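# Sort the clear tray by grid completeness

## Task

Inspect the transparent tray's grid. If every cell is filled, set the tray down flat with all of it on the steel sheet. If a corner cell of the grid stayed empty, set it down flat with all of it on the red mat instead. At the end, neither robot (gripper, arm or camera cable) may touch the tray.

## Robot and tools

Robot: two arms, left_arm and right_arm, each with a two-finger gripper and a wrist camera (cam_left_wrist, cam_right_wrist, both 672x504). Images come in that order.

Frames. Scene frame: origin at table-top height, halfway between the two nominal bases, +x out over the table, +z up, left_arm on the +y side (arm names do not match image sides). Calibrated bases in the scene frame: left_arm at (-0.028, +0.336, +0.026) m, quat_wxyz (+1.000, 0, 0, -0.011); right_arm at (+0.033, -0.256, +0.037) m, quat_wxyz (+1.000, 0, 0, +0.014). Up is +z in both base frames. Every hand position, orientation, target and offset for an arm uses that arm's own base frame; rotations turn about the Hand target's position. The fingers point along the gripper's +z and close along its y. end_effector_position marks the spot between the pads, roughly 1 cm short of the fingertips. Reported positions can be a few cm off, more when reaching far.

execute_actions(actions, cameras). actions is a list of actions; each action is a list of up to 15 rows; each row is 14 numbers in [-1, 1]: left dx, dy, dz, rx, ry, rz, opening, then the same seven for the right arm. Always give all 14. Each row lasts one 1/30 s control step; if fewer than 15 rows are given, the last row repeats until 15 steps. The six pose numbers are offsets, not poses: every row is measured from the Hand target as it stood when that action began, so rows inside one action do not add up, but the next action starts from the new Hand target, so repeating an offset moves further. Scale: 1.0 = 0.6 m for dx/dy/dz and 180 degrees for the rotation vector (rx, ry, rz). Opening is absolute: +1 fully open (0.094 m), -1 closed. An empty actions list just reports state and images. cameras picks which images return: omitted, null or ["all"] for all, [] for none; a wrong name voids the call.

move(target, speed, blend, opening_speed, blocking, cameras). target is one 14-number row in the same layout, or a list of up to 15 such rows visited in turn; every row is an offset from the same starting Hand targets, not from the previous row. speed is each path's top speed in m/s (0.002 to 2.9, default 0.25; rotation up to twice that in rad/s), one value or one per target. blend is a corner radius in m for lists. opening_speed (0.2 or more, per second on the -1..+1 scale) makes finger changes gradual. Paths last at least 0.5 s and are cut at 10 s. Moves do not avoid obstacles or the other arm; do not route a gripper close to its own base, since that can flip the shoulder. The result adds a move: line such as done (within 10 mm and 2 degrees), off_target, moving, held or fault, plus limits=paced (pose clipped) or limits=held (steps withheld). Neither done nor off_target says anything about contact. blocking=false returns after about 0.5 s while the move continues.

wait(seconds 0 to 10) lets time pass holding commands. stop brakes a running move. zoom_image(camera, region [x0, y0, x1, y1] in pixels, at most 504x504) enlarges part of the latest image of a wrist camera; useful for checking the tray's grid. finished_scene(scene, 1 to 3) ends the scene irreversibly.

Control behaviour. Each step the commanded orientation is clipped to within 40 degrees of the measured one. The gripper often rests a centimetre or more short of its Hand target through friction and weight; sending all zeros asks for the target again, and a remaining gap can be sent as an explicit offset. Zeros for an arm's six pose numbers re-command its current Hand target; a 0 opening is a real command, so repeat the present opening to keep a gripper unchanged. An arm blocked by an object keeps pressing; to release, command a target back past the gripper. The Tool commands line shows current gripper commands.

Grip readings. grip_measured uses the opening scale; it reads a bit wide when empty and up to about 0.064 narrower than a hard part under full squeeze. Pads push at full force (about 50 to 64 N each) once commanded roughly 0.05 below the first-touch reading. Close slowly on fragile items; to release, command well above grip_measured. grip_effort_nm is motor effort (negative closing), with offset and friction, not pad force. Joint torques include gravity; the first three wrap at ±28 N m. Joint ranges (rad): waist -2.618..3.054, shoulder 0..3.142, elbow 0..3.142 (straight 2.901), wrist pitch and yaw -1.571..1.571, wrist roll -2.094..2.094. Velocities marked within noise mean the arm is still.

Heat: loads, outstretched poses or pushing at unreachable targets warm motors; MOTOR HOT at 75 °C, a forced fold and idle arm at 90 °C, collapse at 100 °C.

Avoid: dropping the tray or releasing it while it moves, anything leaving the table, fast impacts or hard pressing, the arms striking or squeezing each other (including one gripper closing on the other's fingers), and fault stops. A camera cable resting on the tray counts as touching it. Loose objects may get a brief outside nudge. Scene 1 is practice and may be skipped with finished_scene.

Each tool is called after "Emit:" by a JSON object that holds its "fn" and its "kwargs".

## Session

Emit:
{"fn": "execute_actions", "kwargs": {"actions": []}}

Scene clock: 0.00 s.
left_arm: end_effector_position=(+0.3794, +0.0512, +0.0926) grip_measured=+1.000 grip_effort_nm=n/a end_effector_quat_wxyz=(+0.560, -0.135, +0.816, +0.052) | right_arm: end_effector_position=(+0.3934, -0.0218, +0.0912) grip_measured=+1.000 grip_effort_nm=n/a end_effector_quat_wxyz=(+0.556, +0.034, +0.831, +0.007)
Joint positions: left_arm=[0.037 1.482 0.345 0.752 -0.204 -0.153 0.094] | right_arm=[-0.079 1.516 0.387 0.736 -0.048 0.034 0.094]
Joint velocities: within noise
Joint torques (N m): no reading
Heat: left arm: 29 °C; right arm: 31 °C.
Hand target: left_arm +0.3833, +0.0537, +0.1029; +0.572, -0.140, +0.807, +0.053 | right_arm +0.3989, -0.0204, +0.1045; +0.572, +0.029, +0.820, +0.007
Tool commands: left_gripper/opening=+1.0 right_gripper/opening=+1.0

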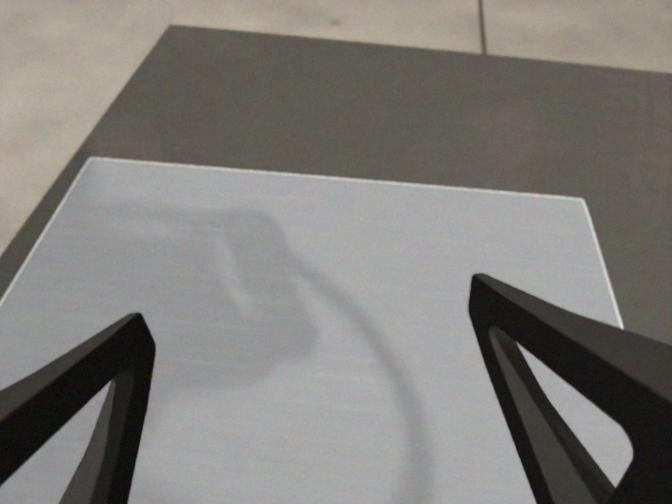

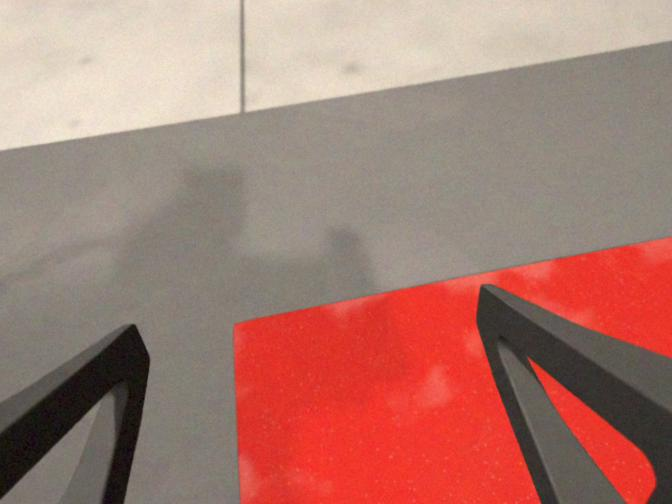

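Emit:
{"fn": "move", "kwargs": {"target": [-0.2,0,0.25,0,0.15,0,1,-0.2,0,0.25,0,0.15,0,1]}}

Scene clock: 8.23 s.
left_arm: end_effector_position=(+0.2651, +0.0528, +0.2415) grip_measured=+1.000 grip_effort_nm=0.002 end_effector_quat_wxyz=(+0.362, -0.117, +0.921, +0.085) | right_arm: end_effector_position=(+0.2790, -0.0209, +0.2430) grip_measured=+1.000 grip_effort_nm=-0.012 end_effector_quat_wxyz=(+0.357, +0.036, +0.934, +0.001)
Joint positions: left_arm=[0.058 0.951 1.071 -0.951 -0.204 -0.116 0.094] | right_arm=[-0.109 1.002 1.116 -0.956 -0.048 -0.014 0.094]
Joint velocities: within noise
Joint torques (N m): left_arm=[0.65 -1.22 7.45 1.2 -0.08 -0.01] | right_arm=[-0.5 -1.09 8.9 1.12 -0.09 -0.18]
Heat: left arm: 29 °C; right arm: 33 °C.
Hand target: left_arm +0.2633, +0.0537, +0.2529; +0.368, -0.123, +0.918, +0.084 | right_arm +0.2789, -0.0204, +0.2545; +0.364, +0.030, +0.931, +0.000
Off the commanded pose: left_arm 0.012 m, 1 deg | right_arm 0.011 m, 1 deg.
move: off_target (left_arm, right_arm)

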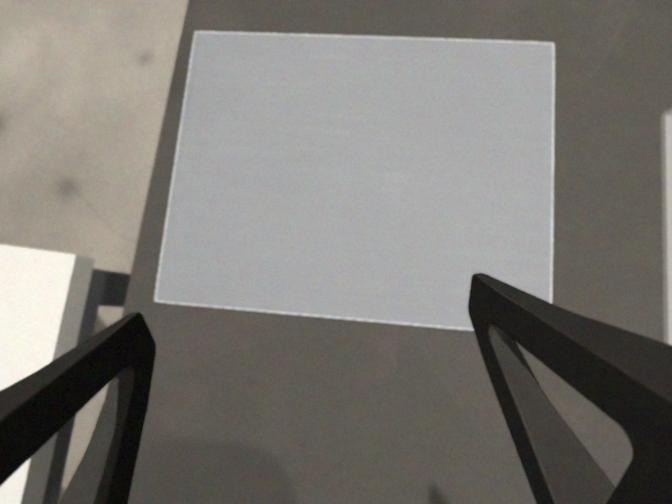

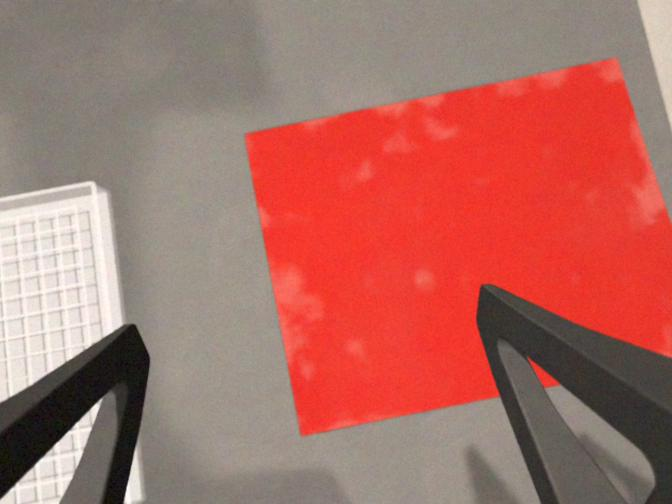

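Emit:
{"fn": "move", "kwargs": {"target": [0,0,0,0,0,0,1,-0.08,0.38,0.1,0,0.03,0,1], "cameras": ["cam_right_wrist"]}}

Emit:
{"fn": "zoom_image", "kwargs": {"camera": "cam_right_wrist", "region": [100, 50, 600, 500]}}

Scene clock: 20.53 s.
left_arm: end_effector_position=(+0.2651, +0.0528, +0.2415) grip_measured=+1.000 grip_effort_nm=0.002 end_effector_quat_wxyz=(+0.362, -0.117, +0.921, +0.085) | right_arm: end_effector_position=(+0.2258, +0.2111, +0.3057) grip_measured=+1.000 grip_effort_nm=-0.012 end_effector_quat_wxyz=(+0.305, +0.018, +0.952, +0.006)
Joint positions: left_arm=[0.058 0.951 1.071 -0.951 -0.204 -0.116 0.094] | right_arm=[1.042 1.521 1.843 -1.547 0.526 0.986 0.094]
Joint velocities: within noise
Joint torques (N m): left_arm=[0.64 -1.18 7.53 1.22 -0.07 -0.05] | right_arm=[0.16 -3.79 7.98 0.44 0.68 0.07]
Heat: left arm: 29 °C; right arm: 33 °C.
Hand target: left_arm +0.2633, +0.0537, +0.2529; +0.368, -0.123, +0.918, +0.084 | right_arm +0.2309, +0.2076, +0.3145; +0.320, +0.030, +0.947, -0.001
Off the commanded pose: left_arm 0.012 m, 1 deg | right_arm 0.011 m, 2 deg.
joint sent to its limit (right arm) — joint 4 (wrist pitch), lower limit. The joint targets still meet the commanded pose.
move: off_target (left_arm, right_arm)
Images, in order (width x height): cam_right_wrist 672x504.

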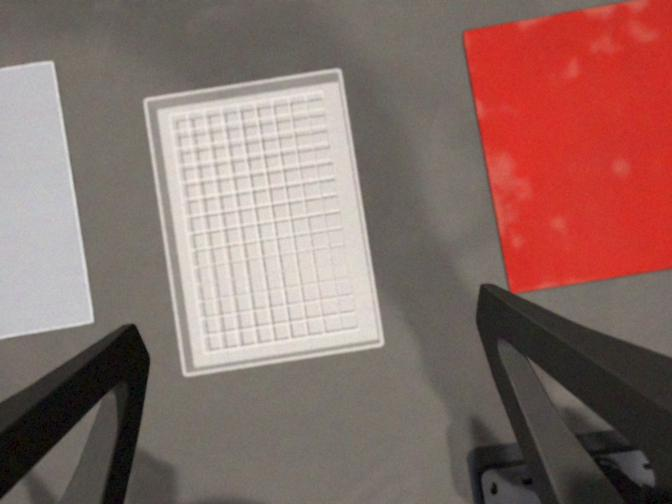

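Scaled by 1.008.

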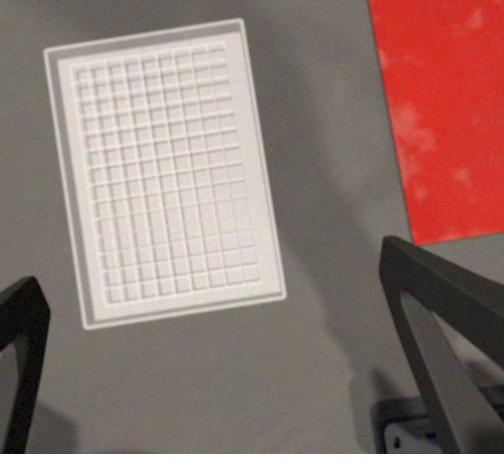

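Emit:
{"fn": "zoom_image", "kwargs": {"camera": "cam_right_wrist", "region": [140, 60, 390, 220]}}

Emit:
{"fn": "zoom_image", "kwargs": {"camera": "cam_right_wrist", "region": [160, 210, 410, 380]}}

Scaled by 2.016.

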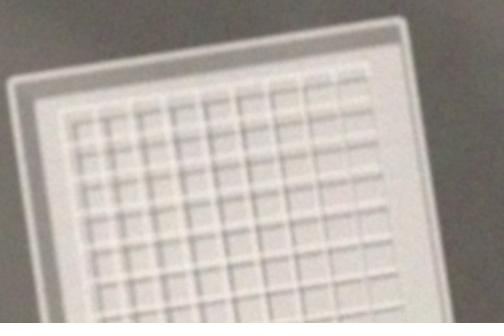

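Scaled by 2.016.

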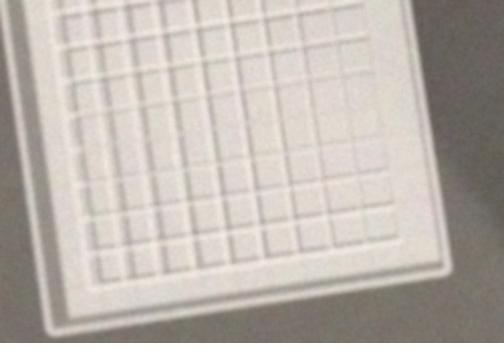

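Emit:
{"fn": "move", "kwargs": {"target": [0,0,0,0,0,0,1,-0.03,0.05,-0.2,0,0,0,1], "cameras": ["cam_right_wrist"]}}

Emit:
{"fn": "zoom_image", "kwargs": {"camera": "cam_right_wrist", "region": [100, 0, 604, 504]}}

Scene clock: 31.30 s.
left_arm: end_effector_position=(+0.2651, +0.0528, +0.2415) grip_measured=+1.000 grip_effort_nm=0.007 end_effector_quat_wxyz=(+0.362, -0.117, +0.921, +0.085) | right_arm: end_effector_position=(+0.2077, +0.2395, +0.1807) grip_measured=+1.000 grip_effort_nm=-0.017 end_effector_quat_wxyz=(+0.292, +0.014, +0.956, -0.021)
Joint positions: left_arm=[0.058 0.951 1.071 -0.951 -0.204 -0.116 0.094] | right_arm=[1.155 1.51 1.329 -1.174 0.558 1.123 0.094]
Joint velocities: within noise
Joint torques (N m): left_arm=[0.69 -1.17 7.5 1.21 -0.08 -0.04] | right_arm=[0.28 -9.54 4.94 0.7 0.72 0.11]
Heat: left arm: 29 °C; right arm: 33 °C.
Hand target: left_arm +0.2633, +0.0537, +0.2529; +0.368, -0.123, +0.918, +0.084 | right_arm +0.2129, +0.2376, +0.1945; +0.320, +0.030, +0.947, -0.001
Off the commanded pose: left_arm 0.012 m, 1 deg | right_arm 0.015 m, 4 deg.
move: off_target (left_arm, right_arm)
Images, in order (width x height): cam_right_wrist 672x504.

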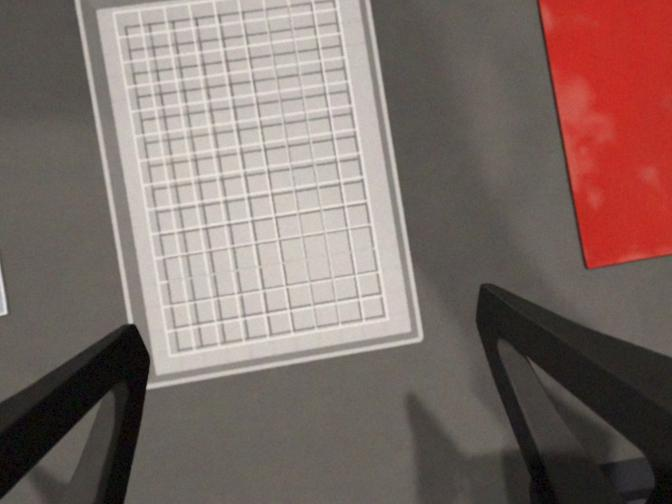

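Scaled by 1.000.

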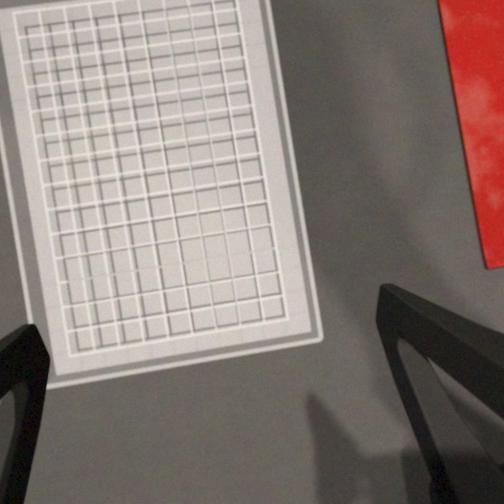

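Emit:
{"fn": "zoom_image", "kwargs": {"camera": "cam_right_wrist", "region": [80, 0, 420, 200]}}

Emit:
{"fn": "zoom_image", "kwargs": {"camera": "cam_right_wrist", "region": [100, 180, 440, 390]}}

Emit:
{"fn": "move", "kwargs": {"target": [0,0,0,0,0,0,1,0.1,0.05,0.0,0,0,0,1], "cameras": ["cam_right_wrist"]}}

Scaled by 1.482.

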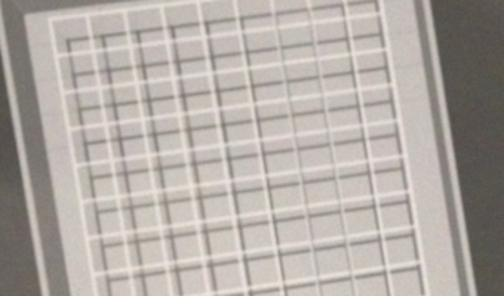

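Scaled by 1.482.

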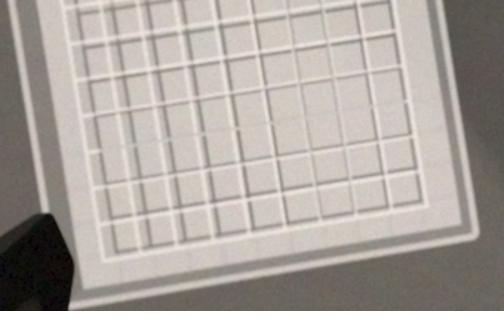

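Scene clock: 37.03 s.
left_arm: end_effector_position=(+0.2651, +0.0528, +0.2415) grip_measured=+1.000 grip_effort_nm=0.002 end_effector_quat_wxyz=(+0.362, -0.117, +0.921, +0.085) | right_arm: end_effector_position=(+0.2631, +0.2561, +0.1825) grip_measured=+1.000 grip_effort_nm=-0.012 end_effector_quat_wxyz=(+0.305, +0.021, +0.952, -0.023)
Joint positions: left_arm=[0.058 0.951 1.071 -0.951 -0.204 -0.116 0.094] | right_arm=[1.027 1.639 1.448 -1.08 0.552 0.985 0.094]
Joint velocities: within noise
Joint torques (N m): left_arm=[0.64 -1.21 7.5 1.2 -0.06 -0.03] | right_arm=[-0.21 -6.16 9.2 0.87 0.31 -0.12]
Heat: left arm: 29 °C; right arm: 33 °C.
Hand target: left_arm +0.2633, +0.0537, +0.2529; +0.368, -0.123, +0.918, +0.084 | right_arm +0.2729, +0.2676, +0.1945; +0.320, +0.030, +0.947, -0.001
Off the commanded pose: left_arm 0.012 m, 1 deg | right_arm 0.019 m, 3 deg.
move: off_target (left_arm, right_arm)
Images, in order (width x height): cam_right_wrist 672x504.

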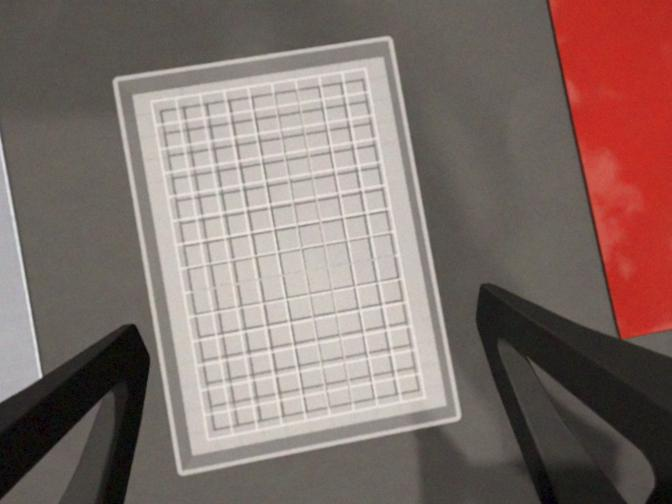

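Emit:
{"fn": "move", "kwargs": {"target": [0,0,0,0,0,0,1,-0.1,-0.55,0.1,0,0,0,1], "cameras": []}}

Emit:
{"fn": "move", "kwargs": {"target": [-0.03,-0.38,0,0,0,-0.083,1,0,0,0,0,0,0,1], "cameras": ["cam_left_wrist"]}}

Scene clock: 80.50 s.
left_arm: end_effector_position=(+0.2651, +0.0528, +0.2415) grip_measured=+1.000 grip_effort_nm=0.002 end_effector_quat_wxyz=(+0.362, -0.117, +0.921, +0.085) | right_arm: end_effector_position=(+0.2120, -0.0662, +0.2415) grip_measured=+1.000 grip_effort_nm=-0.012 end_effector_quat_wxyz=(+0.307, +0.039, +0.951, -0.006)
Joint positions: left_arm=[0.058 0.951 1.071 -0.951 -0.204 -0.116 0.094] | right_arm=[-0.514 0.925 1.162 -1.232 -0.258 -0.354 0.094]
Joint velocities: within noise
Joint torques (N m): left_arm=[0.68 -1.22 7.5 1.2 -0.07 -0.02] | right_arm=[-0.38 0.23 8.87 0.87 -0.44 -0.15]
Heat: left arm: 29 °C; right arm: 33 °C.
Hand target: left_arm +0.2633, +0.0537, +0.2529; +0.368, -0.123, +0.918, +0.084 | right_arm +0.2129, -0.0624, +0.2545; +0.320, +0.030, +0.947, -0.001
Off the commanded pose: left_arm 0.012 m, 1 deg | right_arm 0.014 m, 2 deg.
move: off_target (left_arm, right_arm)
No camera images: "cameras" was empty.

Scene clock: 82.73 s.
left_arm: end_effector_position=(+0.2431, -0.1754, +0.2399) grip_measured=+1.000 grip_effort_nm=0.007 end_effector_quat_wxyz=(+0.362, +0.005, +0.932, +0.032) | right_arm: end_effector_position=(+0.2120, -0.0662, +0.2415) grip_measured=+1.000 grip_effort_nm=-0.017 end_effector_quat_wxyz=(+0.307, +0.039, +0.951, -0.006)
Joint positions: left_arm=[-0.991 1.303 1.312 -1.167 -0.639 -0.843 0.094] | right_arm=[-0.514 0.925 1.162 -1.232 -0.258 -0.354 0.094]
Joint velocities: within noise
Joint torques (N m): left_arm=[-0.43 -3.3 7.38 0.71 -0.53 -0.06] | right_arm=[-0.53 0.17 8.95 0.87 -0.46 -0.17]
Heat: left arm: 29 °C; right arm: 33 °C.
Hand target: left_arm +0.2453, -0.1743, +0.2529; +0.376, -0.003, +0.926, +0.035 | right_arm +0.2129, -0.0624, +0.2545; +0.320, +0.030, +0.947, -0.001
Off the commanded pose: left_arm 0.013 m, 2 deg | right_arm 0.014 m, 2 deg.
move: off_target (left_arm, right_arm)
Images, in order (width x height): cam_left_wrist 672x504.

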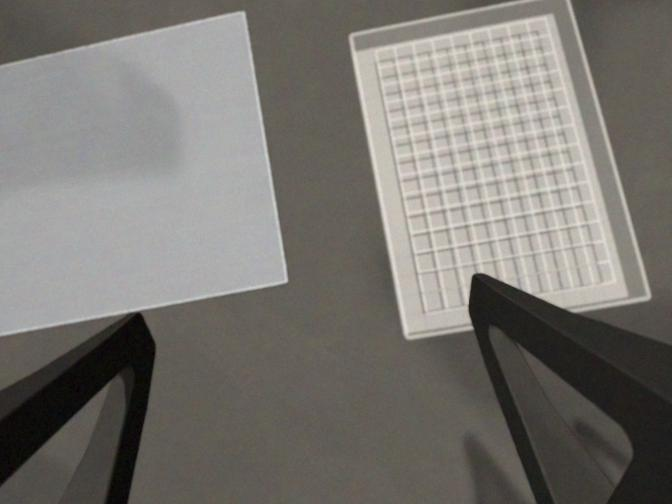

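Emit:
{"fn": "move", "kwargs": {"target": [0.17,-0.085,-0.15,0,0.05,0.02,1,0,0,0,0,0,0,1], "cameras": ["cam_left_wrist"]}}

Scene clock: 105.37 s.
left_arm: end_effector_position=(+0.3344, -0.2153, +0.1502) grip_measured=+1.000 grip_effort_nm=0.002 end_effector_quat_wxyz=(+0.280, -0.020, +0.957, +0.069) | right_arm: end_effector_position=(+0.2120, -0.0662, +0.2415) grip_measured=+1.000 grip_effort_nm=-0.022 end_effector_quat_wxyz=(+0.307, +0.039, +0.951, -0.006)
Joint positions: left_arm=[-0.791 1.746 1.454 -0.963 -0.5 -0.752 0.094] | right_arm=[-0.514 0.925 1.162 -1.232 -0.258 -0.354 0.094]
Joint velocities: within noise
Joint torques (N m): left_arm=[0.49 -7.19 7.49 1.18 -0.19 0.09] | right_arm=[-0.54 0.12 8.81 0.89 -0.43 -0.15]
Heat: left arm: 29 °C; right arm: 34 °C.
Hand target: left_arm +0.3473, -0.2253, +0.1629; +0.301, -0.029, +0.952, +0.047 | right_arm +0.2129, -0.0624, +0.2545; +0.320, +0.030, +0.947, -0.001
Off the commanded pose: left_arm 0.021 m, 4 deg | right_arm 0.014 m, 2 deg.
move: off_target (left_arm, right_arm)
Images, in order (width x height): cam_left_wrist 672x504.

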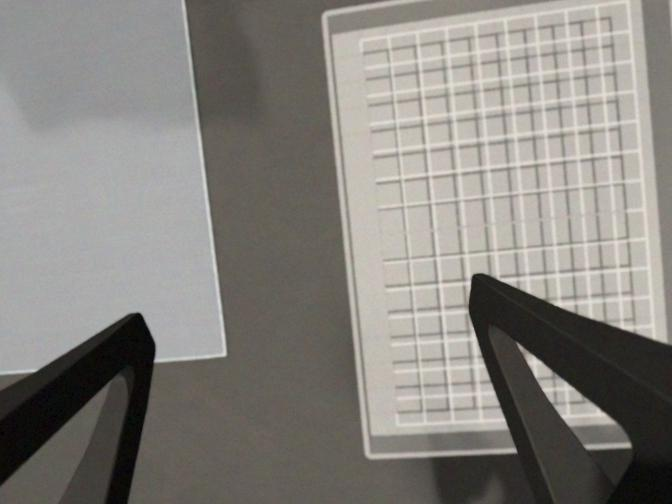

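Emit:
{"fn": "move", "kwargs": {"target": [0.078,-0.017,-0.13,0,0,0,0.2,0,0,0,0,0,0,1], "cameras": ["cam_left_wrist"]}}

Scene clock: 115.83 s.
left_arm: end_effector_position=(+0.3876, -0.2314, +0.0845) grip_measured=+0.202 grip_effort_nm=-0.110 end_effector_quat_wxyz=(+0.291, -0.026, +0.955, +0.057) | right_arm: end_effector_position=(+0.2119, -0.0665, +0.2415) grip_measured=+1.000 grip_effort_nm=-0.017 end_effector_quat_wxyz=(+0.307, +0.040, +0.951, -0.007)
Joint positions: left_arm=[-0.722 1.941 1.427 -0.673 -0.476 -0.683 0.056] | right_arm=[-0.515 0.925 1.162 -1.232 -0.258 -0.354 0.094]
Joint velocities: within noise
Joint torques (N m): left_arm=[0.34 -8.85 4.45 1.33 -0.17 0.1] | right_arm=[-0.54 0.21 8.8 0.88 -0.44 -0.15]
Heat: left arm: 29 °C; right arm: 34 °C.
Hand target: left_arm +0.3941, -0.2355, +0.0849; +0.301, -0.029, +0.952, +0.047 | right_arm +0.2129, -0.0624, +0.2545; +0.320, +0.030, +0.947, -0.001
Off the commanded pose: left_arm 0.008 m, 2 deg | right_arm 0.014 m, 2 deg.
move: off_target (right_arm)
Images, in order (width x height): cam_left_wrist 672x504.

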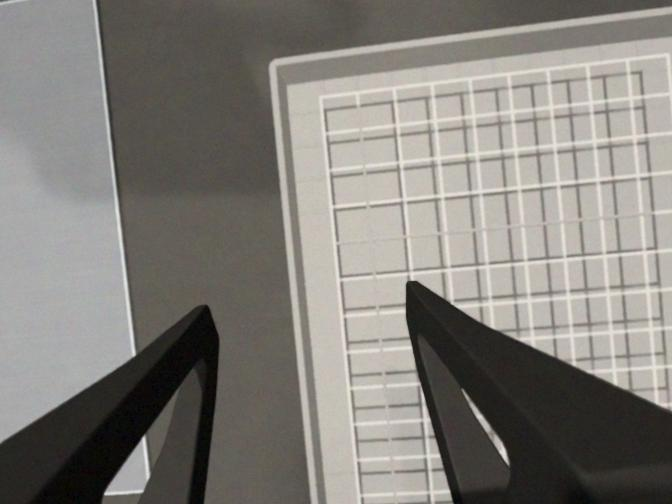

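Emit:
{"fn": "move", "kwargs": {"target": [-0.005,0.012,-0.115,0,0,0,0.2,0,0,0,0,0,0,1], "cameras": ["cam_left_wrist"], "speed": 0.15}}

Scene clock: 123.33 s.
left_arm: end_effector_position=(+0.3860, -0.2264, +0.0187) grip_measured=+0.202 grip_effort_nm=-0.115 end_effector_quat_wxyz=(+0.293, -0.027, +0.954, +0.054) | right_arm: end_effector_position=(+0.2119, -0.0665, +0.2415) grip_measured=+1.000 grip_effort_nm=-0.017 end_effector_quat_wxyz=(+0.307, +0.040, +0.951, -0.007)
Joint positions: left_arm=[-0.715 2.016 1.249 -0.408 -0.471 -0.674 0.056] | right_arm=[-0.515 0.925 1.162 -1.232 -0.258 -0.354 0.094]
Joint velocities: within noise
Joint torques (N m): left_arm=[0.64 -8.58 3.6 1.37 -0.18 0.09] | right_arm=[-0.5 0.24 8.81 0.88 -0.46 -0.15]
Heat: left arm: 30 °C; right arm: 34 °C.
Hand target: left_arm +0.3911, -0.2283, +0.0159; +0.301, -0.029, +0.952, +0.047 | right_arm +0.2129, -0.0624, +0.2545; +0.320, +0.030, +0.947, -0.001
Off the commanded pose: left_arm 0.006 m, 1 deg | right_arm 0.014 m, 2 deg.
move: off_target (right_arm)
Images, in order (width x height): cam_left_wrist 672x504.

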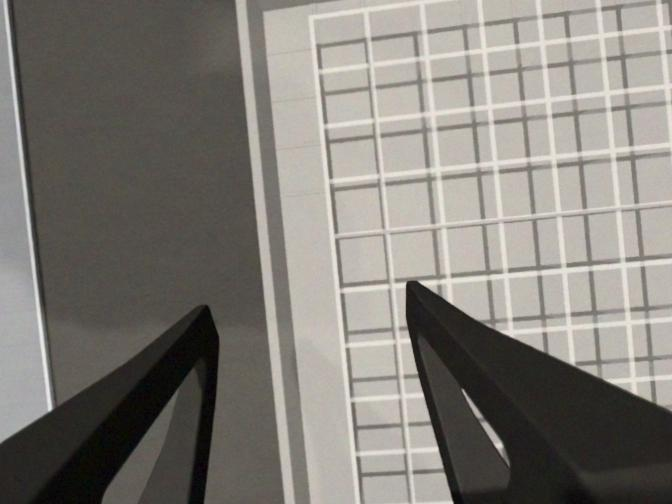

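Emit:
{"fn": "move", "kwargs": {"target": [0.0,0.018,-0.0,0,0,0,-0.45,0,0,0,0,0,0,1], "cameras": ["cam_left_wrist"], "speed": 0.15}}

Scene clock: 133.43 s.
left_arm: end_effector_position=(+0.3849, -0.2157, +0.0100) grip_measured=-0.448 grip_effort_nm=-0.110 end_effector_quat_wxyz=(+0.287, -0.023, +0.956, +0.060) | right_arm: end_effector_position=(+0.2119, -0.0665, +0.2415) grip_measured=+1.000 grip_effort_nm=-0.022 end_effector_quat_wxyz=(+0.307, +0.040, +0.951, -0.007)
Joint positions: left_arm=[-0.695 2.016 1.215 -0.383 -0.464 -0.651 0.026] | right_arm=[-0.515 0.925 1.162 -1.232 -0.258 -0.354 0.094]
Joint velocities: within noise
Joint torques (N m): left_arm=[0.4 -10.47 3.23 1.33 -0.16 0.09] | right_arm=[-0.54 0.12 8.83 0.88 -0.42 -0.17]
Heat: left arm: 30 °C; right arm: 34 °C.
Hand target: left_arm +0.3911, -0.2175, +0.0159; +0.301, -0.029, +0.952, +0.047 | right_arm +0.2129, -0.0624, +0.2545; +0.320, +0.030, +0.947, -0.001
Off the commanded pose: left_arm 0.009 m, 2 deg | right_arm 0.014 m, 2 deg.
move: off_target (right_arm)
Images, in order (width x height): cam_left_wrist 672x504.

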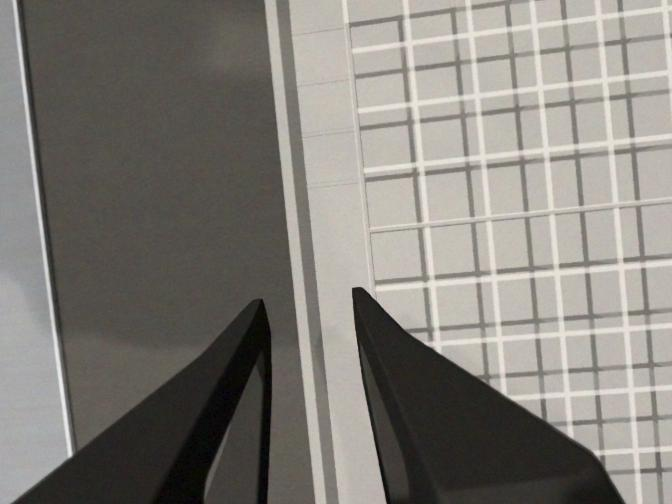

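Emit:
{"fn": "move", "kwargs": {"target": [0.0,0.003,-0.025,0,0,0,-0.45,0,0,0,0,0,0,1], "cameras": ["cam_left_wrist"], "speed": 0.05}}

Scene clock: 137.83 s.
left_arm: end_effector_position=(+0.3872, -0.2153, +0.0062) grip_measured=-0.448 grip_effort_nm=-0.105 end_effector_quat_wxyz=(+0.296, -0.027, +0.953, +0.052) | right_arm: end_effector_position=(+0.2119, -0.0665, +0.2415) grip_measured=+1.000 grip_effort_nm=-0.022 end_effector_quat_wxyz=(+0.307, +0.040, +0.951, -0.007)
Joint positions: left_arm=[-0.69 2.016 1.186 -0.327 -0.462 -0.648 0.026] | right_arm=[-0.515 0.925 1.162 -1.232 -0.258 -0.354 0.094]
Joint velocities: within noise
Joint torques (N m): left_arm=[0.73 -8.18 3.22 1.41 -0.17 0.08] | right_arm=[-0.39 0.24 8.77 0.89 -0.43 -0.17]
Heat: left arm: 30 °C; right arm: 34 °C.
Hand target: left_arm +0.3911, -0.2157, +0.0009; +0.301, -0.029, +0.952, +0.047 | right_arm +0.2129, -0.0624, +0.2545; +0.320, +0.030, +0.947, -0.001
Off the commanded pose: left_arm 0.007 m, 1 deg | right_arm 0.014 m, 2 deg.
move: off_target (right_arm)
Images, in order (width x height): cam_left_wrist 672x504.

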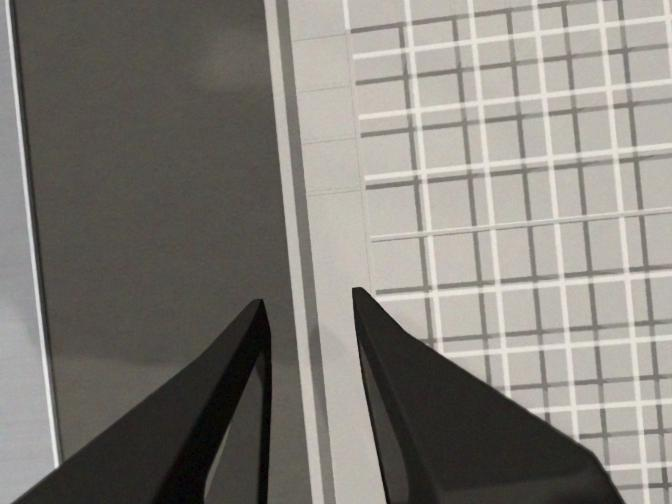

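Emit:
{"fn": "move", "kwargs": {"target": [0.0,0.003,-0.025,0,0,0,-0.45,0,0,0,0,0,0,1], "cameras": ["cam_left_wrist"], "speed": 0.05}}

Scene clock: 142.23 s.
left_arm: end_effector_position=(+0.3869, -0.2091, -0.0073) grip_measured=-0.448 grip_effort_nm=-0.100 end_effector_quat_wxyz=(+0.293, -0.028, +0.954, +0.056) | right_arm: end_effector_position=(+0.2119, -0.0665, +0.2415) grip_measured=+1.000 grip_effort_nm=-0.012 end_effector_quat_wxyz=(+0.307, +0.040, +0.951, -0.007)
Joint positions: left_arm=[-0.679 2.039 1.16 -0.285 -0.462 -0.642 0.026] | right_arm=[-0.515 0.925 1.162 -1.232 -0.258 -0.354 0.094]
Joint velocities: within noise
Joint torques (N m): left_arm=[0.16 -7.56 3.06 1.55 -0.13 0.07] | right_arm=[-0.42 0.23 8.79 0.88 -0.46 -0.16]
Heat: left arm: 30 °C; right arm: 34 °C.
Hand target: left_arm +0.3911, -0.2139, -0.0141; +0.301, -0.029, +0.952, +0.047 | right_arm +0.2129, -0.0624, +0.2545; +0.320, +0.030, +0.947, -0.001
Off the commanded pose: left_arm 0.009 m, 1 deg | right_arm 0.014 m, 2 deg.
move: off_target (right_arm)
Images, in order (width x height): cam_left_wrist 672x504.

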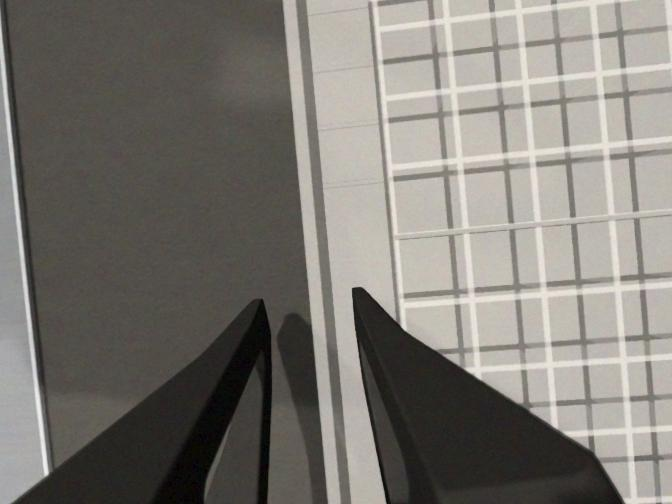

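Emit:
{"fn": "move", "kwargs": {"target": [[0,-0.002,-0.009,0,0,0,-0.45,0,0,0,0,0,0,1],[0,-0.002,-0.009,0,0,0,-1,0,0,0,0,0,0,1]], "cameras": ["cam_left_wrist"], "speed": 0.05, "opening_speed": 0.3}}

Scene clock: 152.20 s.
left_arm: end_effector_position=(+0.3937, -0.2193, -0.0094) grip_measured=-0.941 grip_effort_nm=-1.018 end_effector_quat_wxyz=(+0.303, -0.037, +0.952, +0.031) | right_arm: end_effector_position=(+0.2119, -0.0665, +0.2415) grip_measured=+1.000 grip_effort_nm=-0.017 end_effector_quat_wxyz=(+0.307, +0.040, +0.951, -0.007)
Joint positions: left_arm=[-0.679 2.054 1.16 -0.224 -0.439 -0.654 0.003] | right_arm=[-0.515 0.925 1.162 -1.232 -0.258 -0.354 0.094]
Joint velocities: within noise
Joint torques (N m): left_arm=[0.03 -7.69 2.99 1.15 -0.33 0.1] | right_arm=[-0.46 0.14 8.8 0.87 -0.45 -0.17]
Heat: left arm: 30 °C; right arm: 34 °C.
Hand target: left_arm +0.3911, -0.2151, -0.0195; +0.301, -0.029, +0.952, +0.047 | right_arm +0.2129, -0.0624, +0.2545; +0.320, +0.030, +0.947, -0.001
Off the commanded pose: left_arm 0.011 m, 2 deg | right_arm 0.014 m, 2 deg.
move: off_target (left_arm, right_arm); target 2's new opening was sent with left_arm's hand 0.011 m and 1 deg from that target
Images, in order (width x height): cam_left_wrist 672x504.

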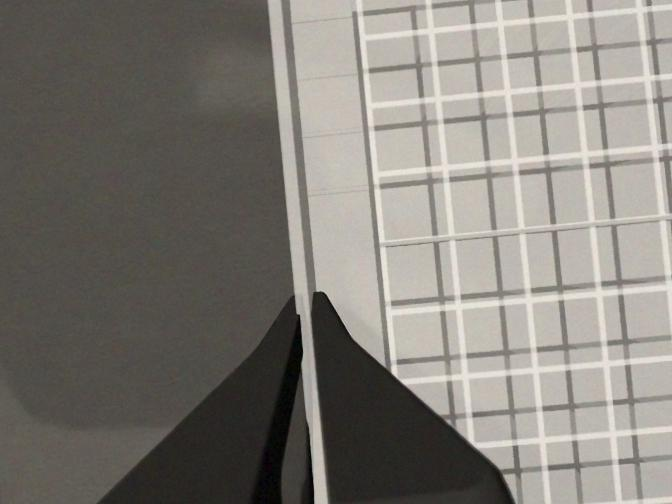

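Emit:
{"fn": "move", "kwargs": {"target": [[0,0,0,0,0,0,-0.4,0,0,0,0,0,0,1],[0,0,0.005,0,0,0,-0.4,0,0,0,0,0,0,1],[0,0,0.15,0,0,0,-0.4,0,0,0,0,0,0,1],[0,0,0.15,-0.040,0.1935,0.011,-0.4,0,0,0,0,0,0,1]], "cameras": ["cam_left_wrist"], "speed": 0.15}}

Scene clock: 186.73 s.
left_arm: end_effector_position=(+0.3863, -0.2142, +0.0696) grip_measured=-0.402 grip_effort_nm=0.115 end_effector_quat_wxyz=(+0.001, -0.051, +0.999, +0.002) | right_arm: end_effector_position=(+0.2119, -0.0665, +0.2415) grip_measured=+1.000 grip_effort_nm=-0.017 end_effector_quat_wxyz=(+0.307, +0.040, +0.951, -0.007)
Joint positions: left_arm=[-0.511 2.271 2.02 -1.322 -0.005 -0.613 0.028] | right_arm=[-0.515 0.925 1.162 -1.232 -0.258 -0.354 0.094]
Joint velocities: within noise
Joint torques (N m): left_arm=[0.47 -9.69 6.98 0.1 0.05 0.12] | right_arm=[-0.46 0.18 8.83 0.85 -0.42 -0.13]
Heat: left arm: 30 °C; right arm: 34 °C.
Hand target: left_arm +0.3911, -0.2151, +0.0705; -0.001, -0.049, +0.999, +0.000 | right_arm +0.2129, -0.0624, +0.2545; +0.320, +0.030, +0.947, -0.001
Off the commanded pose: left_arm 0.005 m, 0 deg | right_arm 0.014 m, 2 deg.
move: off_target (right_arm)
Images, in order (width x height): cam_left_wrist 672x504.

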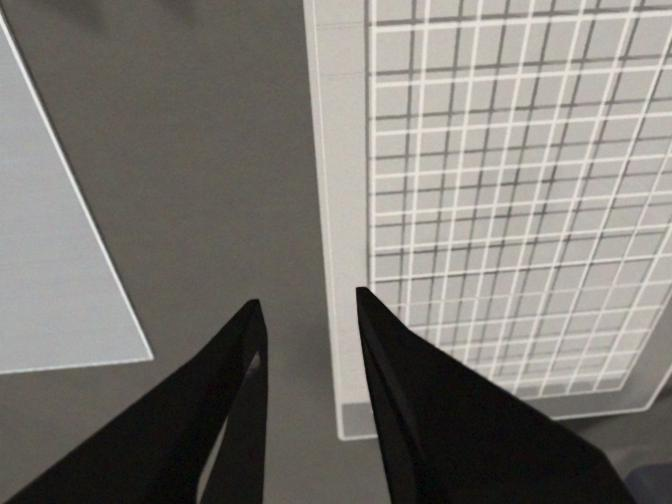

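Emit:
{"fn": "move", "kwargs": {"target": [0,0,-0.1,0,0,0,-0.4,0,0,0,0,0,0,1], "cameras": ["cam_left_wrist"], "speed": 0.15}}

Scene clock: 192.67 s.
left_arm: end_effector_position=(+0.3851, -0.2151, +0.0165) grip_measured=-0.402 grip_effort_nm=0.115 end_effector_quat_wxyz=(-0.005, -0.049, +0.999, +0.006) | right_arm: end_effector_position=(+0.2116, -0.0664, +0.2413) grip_measured=+1.000 grip_effort_nm=-0.017 end_effector_quat_wxyz=(+0.306, +0.040, +0.951, -0.006)
Joint positions: left_arm=[-0.514 2.309 1.873 -1.15 -0.005 -0.613 0.028] | right_arm=[-0.515 0.925 1.162 -1.234 -0.258 -0.354 0.094]
Joint velocities: within noise
Joint torques (N m): left_arm=[0.43 -10.47 3.64 0.54 0.05 0.12] | right_arm=[-0.53 0.32 8.75 0.89 -0.42 -0.13]
Heat: left arm: 30 °C; right arm: 34 °C.
Hand target: left_arm +0.3911, -0.2151, +0.0105; -0.001, -0.049, +0.999, +0.000 | right_arm +0.2129, -0.0624, +0.2545; +0.320, +0.030, +0.947, -0.001
Off the commanded pose: left_arm 0.008 m, 1 deg | right_arm 0.014 m, 2 deg.
move: off_target (right_arm)
Images, in order (width x height): cam_left_wrist 672x504.

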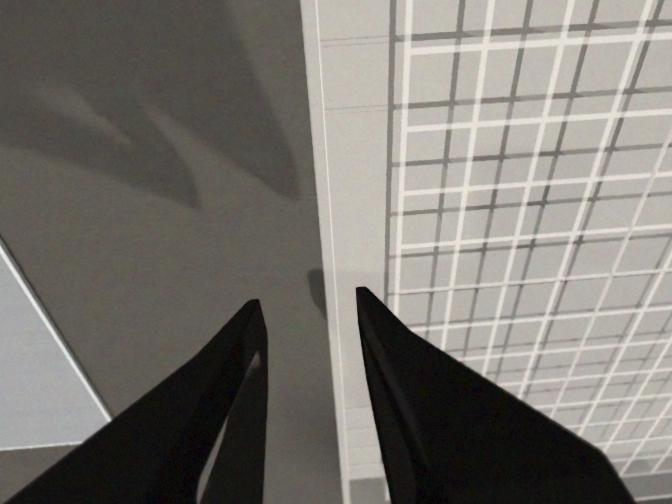

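Emit:
{"fn": "move", "kwargs": {"target": [[0,-0.012,0,0,0,0,-0.4,0,0,0,0,0,0,1],[0,-0.012,-0.04,0,0,0,-0.4,0,0,0,0,0,0,1]], "cameras": ["cam_left_wrist"], "speed": 0.06}}

Scene clock: 199.50 s.
left_arm: end_effector_position=(+0.3899, -0.2178, -0.0040) grip_measured=-0.402 grip_effort_nm=0.120 end_effector_quat_wxyz=(-0.001, -0.050, +0.999, +0.004) | right_arm: end_effector_position=(+0.2116, -0.0664, +0.2413) grip_measured=+1.000 grip_effort_nm=-0.012 end_effector_quat_wxyz=(+0.306, +0.040, +0.951, -0.006)
Joint positions: left_arm=[-0.514 2.343 1.849 -1.083 -0.005 -0.613 0.028] | right_arm=[-0.515 0.925 1.162 -1.234 -0.258 -0.354 0.094]
Joint velocities: within noise
Joint torques (N m): left_arm=[-0.66 -10.25 3.45 0.57 0.04 -0.02] | right_arm=[-0.44 0.1 8.72 0.86 -0.42 -0.16]
Heat: left arm: 31 °C; right arm: 34 °C.
Hand target: left_arm +0.3911, -0.2223, -0.0135; -0.001, -0.049, +0.999, +0.000 | right_arm +0.2129, -0.0624, +0.2545; +0.320, +0.030, +0.947, -0.001
Off the commanded pose: left_arm 0.011 m, 0 deg | right_arm 0.014 m, 2 deg.
move: off_target (left_arm, right_arm)
Images, in order (width x height): cam_left_wrist 672x504.

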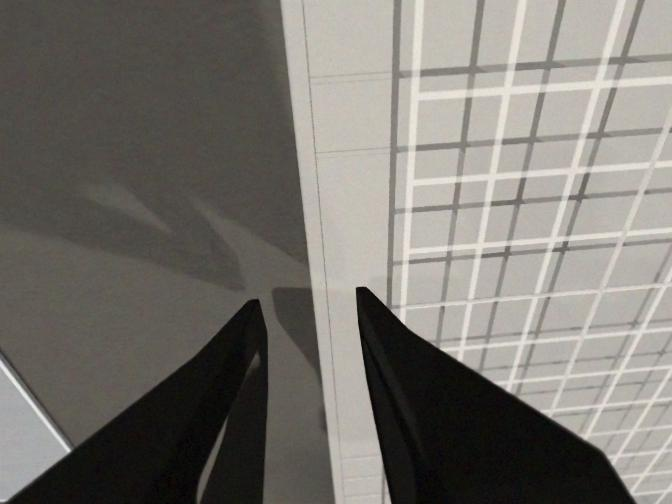

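Emit:
{"fn": "move", "kwargs": {"target": [[0,-0.005,-0.011,0,0,0,-0.4,0,0,0,0,0,0,1],[0,-0.005,-0.011,0,0,0,-1,0,0,0,0,0,0,1]], "cameras": ["cam_left_wrist"], "speed": 0.05, "opening_speed": 0.4}}

Scene clock: 209.07 s.
left_arm: end_effector_position=(+0.3908, -0.2224, -0.0092) grip_measured=-0.948 grip_effort_nm=-1.028 end_effector_quat_wxyz=(+0.000, -0.047, +0.999, +0.000) | right_arm: end_effector_position=(+0.2116, -0.0664, +0.2413) grip_measured=+1.000 grip_effort_nm=-0.012 end_effector_quat_wxyz=(+0.306, +0.040, +0.951, -0.006)
Joint positions: left_arm=[-0.52 2.355 1.849 -1.064 0 -0.614 0.002] | right_arm=[-0.515 0.925 1.162 -1.234 -0.258 -0.354 0.094]
Joint velocities: within noise
Joint torques (N m): left_arm=[-0.57 -10.11 3.29 0.56 0.03 -0.03] | right_arm=[-0.39 0.28 8.72 0.85 -0.44 -0.17]
Heat: left arm: 30 °C; right arm: 35 °C.
Hand target: left_arm +0.3911, -0.2253, -0.0201; -0.001, -0.049, +0.999, +0.000 | right_arm +0.2129, -0.0624, +0.2545; +0.320, +0.030, +0.947, -0.001
Off the commanded pose: left_arm 0.011 m, 0 deg | right_arm 0.014 m, 2 deg.
move: off_target (left_arm, right_arm); target 2's new opening was sent with left_arm's hand 0.012 m and 0 deg from that target
Images, in order (width x height): cam_left_wrist 672x504.

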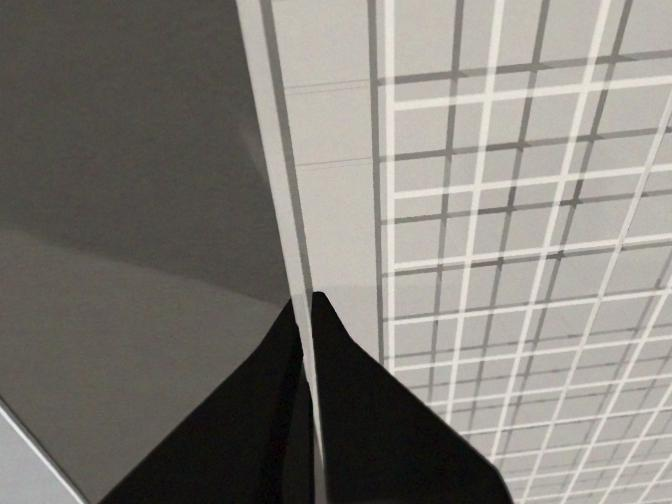

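Emit:
{"fn": "move", "kwargs": {"target": [0,0.0,0.12,0,0,0,-1,0,0,0,0,0,0,1], "cameras": ["cam_left_wrist","cam_right_wrist"], "speed": 0.1}}

Scene clock: 238.83 s.
left_arm: end_effector_position=(+0.3811, -0.2149, +0.0237) grip_measured=-0.948 grip_effort_nm=-1.023 end_effector_quat_wxyz=(-0.028, -0.048, +0.998, +0.026) | right_arm: end_effector_position=(+0.2116, -0.0664, +0.2413) grip_measured=+1.000 grip_effort_nm=-0.017 end_effector_quat_wxyz=(+0.306, +0.040, +0.951, -0.006)
Joint positions: left_arm=[-0.521 2.355 1.979 -1.27 -0.014 -0.619 0.002] | right_arm=[-0.515 0.925 1.162 -1.234 -0.258 -0.354 0.094]
Joint velocities: within noise
Joint torques (N m): left_arm=[-0.39 -15.34 7.57 0.01 0.1 -0.01] | right_arm=[-0.51 0.2 8.77 0.89 -0.44 -0.16]
Heat: left arm: 30 °C; right arm: 35 °C.
Hand target: left_arm +0.3911, -0.2253, +0.0519; -0.001, -0.049, +0.999, +0.000 | right_arm +0.2129, -0.0624, +0.2545; +0.320, +0.030, +0.947, -0.001
Off the commanded pose: left_arm 0.032 m, 4 deg | right_arm 0.014 m, 2 deg.
move: off_target (left_arm, right_arm)

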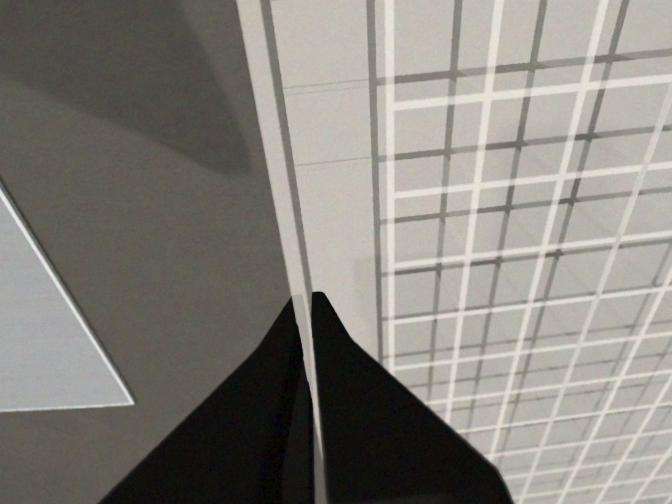

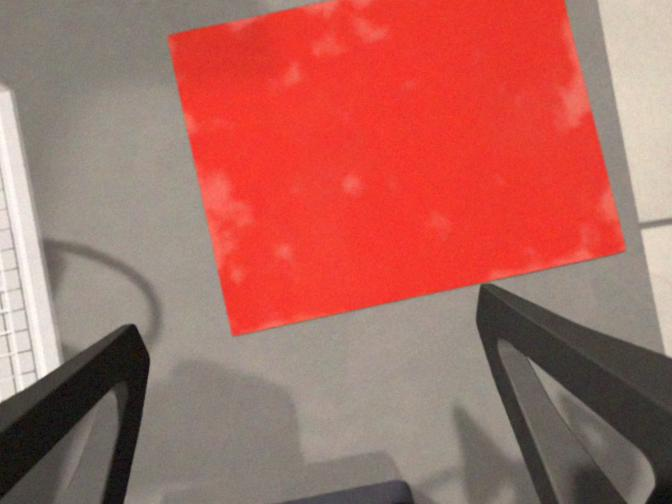

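Emit:
{"fn": "move", "kwargs": {"target": [[0,0,0.1,0,0,0,-1,0,0,0,0,0,0,1],[-0.06,0.453,0.1,0,0,0.5,-1,0,0,0,0,0,0,1]], "cameras": ["cam_left_wrist","cam_right_wrist"], "speed": [0.1,0.2]}}

Scene clock: 249.63 s.
left_arm: end_effector_position=(+0.3427, +0.0475, +0.0895) grip_measured=-0.948 grip_effort_nm=-1.023 end_effector_quat_wxyz=(+0.039, +0.736, -0.674, -0.042) | right_arm: end_effector_position=(+0.2116, -0.0664, +0.2413) grip_measured=+1.000 grip_effort_nm=-0.012 end_effector_quat_wxyz=(+0.306, +0.040, +0.951, -0.006)
Joint positions: left_arm=[0.127 1.973 1.632 -1.344 -0.014 -1.532 0.002] | right_arm=[-0.515 0.925 1.162 -1.234 -0.258 -0.354 0.094]
Joint velocities: within noise
Joint torques (N m): left_arm=[0.05 -15.39 3.85 0.51 0.11 -0.05] | right_arm=[-0.49 0.2 8.7 0.91 -0.45 -0.15]
Heat: left arm: 32 °C; right arm: 35 °C.
Hand target: left_arm +0.3551, +0.0465, +0.1119; +0.001, +0.741, -0.672, +0.001 | right_arm +0.2129, -0.0624, +0.2545; +0.320, +0.030, +0.947, -0.001
Off the commanded pose: left_arm 0.026 m, 7 deg | right_arm 0.014 m, 2 deg.
move: off_target (left_arm, right_arm)

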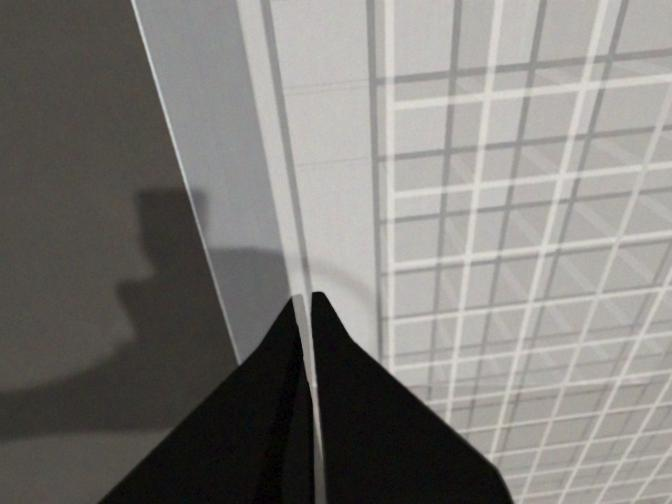

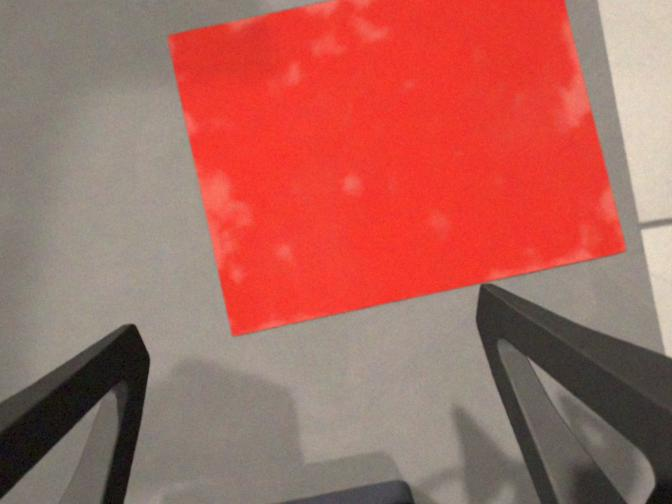

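Emit:
{"fn": "move", "kwargs": {"target": [[0.02,0,-0.13,0,-0.035,0,-1,0,0,0,0,0,0,1],[0.02,0,-0.195,0,-0.03,0,-1,0,0,0,0,0,0,1]], "cameras": ["cam_left_wrist"], "speed": [0.1,0.04]}}

Scene clock: 262.73 s.
left_arm: end_effector_position=(+0.3511, +0.0472, -0.0053) grip_measured=-0.948 grip_effort_nm=-1.028 end_effector_quat_wxyz=(-0.013, +0.739, -0.673, +0.009) | right_arm: end_effector_position=(+0.2116, -0.0664, +0.2413) grip_measured=+1.000 grip_effort_nm=-0.012 end_effector_quat_wxyz=(+0.306, +0.040, +0.951, -0.006)
Joint positions: left_arm=[0.129 1.974 1.246 -0.81 -0.003 -1.535 0.002] | right_arm=[-0.515 0.925 1.162 -1.234 -0.258 -0.354 0.094]
Joint velocities: within noise
Joint torques (N m): left_arm=[0.23 -8.51 3.67 1.01 0.12 -0.04] | right_arm=[-0.5 0.2 8.79 0.9 -0.44 -0.16]
Heat: left arm: 33 °C; right arm: 35 °C.
Hand target: left_arm +0.3671, +0.0465, -0.0051; -0.031, +0.740, -0.671, +0.036 | right_arm +0.2129, -0.0624, +0.2545; +0.320, +0.030, +0.947, -0.001
Off the commanded pose: left_arm 0.016 m, 4 deg | right_arm 0.014 m, 2 deg.
move: off_target (left_arm, right_arm)
Images, in order (width x height): cam_left_wrist 672x504.

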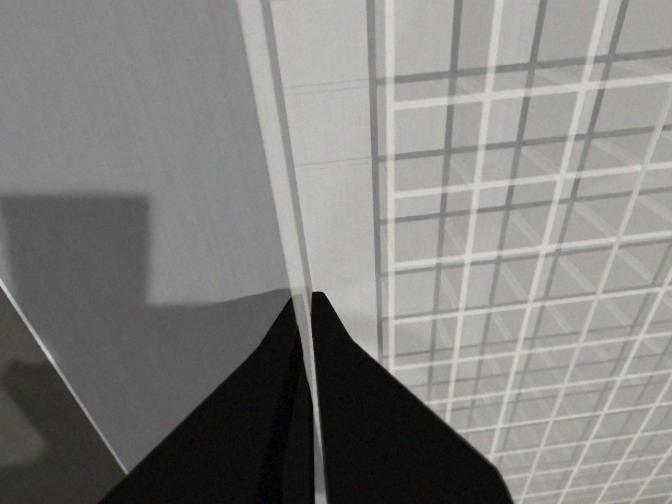

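Emit:
{"fn": "move", "kwargs": {"target": [[-0.01,0,-0.014,0,0.015,0,-1,0,0,0,0,0,0,1],[-0.01,0,-0.013,0,0.015,0,-0.5,0,0,0,0,0,0,1],[-0.01,0,0.2,0,0.015,0,-0.5,0,0,0,0,0,0,1],[-0.2,0,0.4,0,0.015,-0.45,-0.5,0,0,0,0,0,0,1]], "cameras": ["cam_left_wrist"], "speed": [0.04,0.04,0.15,0.3], "opening_speed": 0.6}}

Scene clock: 274.43 s.
left_arm: end_effector_position=(+0.2553, +0.0498, +0.2312) grip_measured=-0.502 grip_effort_nm=0.125 end_effector_quat_wxyz=(+0.084, -0.135, +0.987, -0.017) | right_arm: end_effector_position=(+0.2116, -0.0664, +0.2413) grip_measured=+1.000 grip_effort_nm=-0.017 end_effector_quat_wxyz=(+0.306, +0.040, +0.951, -0.006)
Joint positions: left_arm=[0.221 1.441 1.589 -1.554 0.047 -0.054 0.023] | right_arm=[-0.515 0.925 1.162 -1.234 -0.258 -0.354 0.094]
Joint velocities: within noise
Joint torques (N m): left_arm=[0.57 -6.72 2.97 0.42 0.11 0.12] | right_arm=[-0.44 0.27 8.88 0.86 -0.45 -0.16]
Heat: left arm: 32 °C; right arm: 35 °C.
Hand target: left_arm +0.2471, +0.0465, +0.2349; -0.014, -0.127, +0.991, -0.031 | right_arm +0.2129, -0.0624, +0.2545; +0.320, +0.030, +0.947, -0.001
Off the commanded pose: left_arm 0.010 m, 11 deg | right_arm 0.014 m, 2 deg.
joint sent to its limit (left arm) — joint 4 (wrist pitch), lower limit. The joint targets are off in position and orientation.
move: off_target (left_arm, right_arm); target 2's new opening was sent with left_arm's hand 0.012 m and 1 deg from that target
Images, in order (width x height): cam_left_wrist 672x504.

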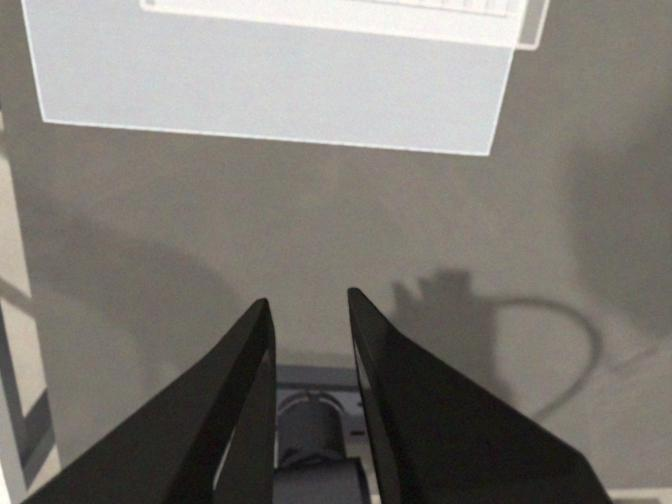

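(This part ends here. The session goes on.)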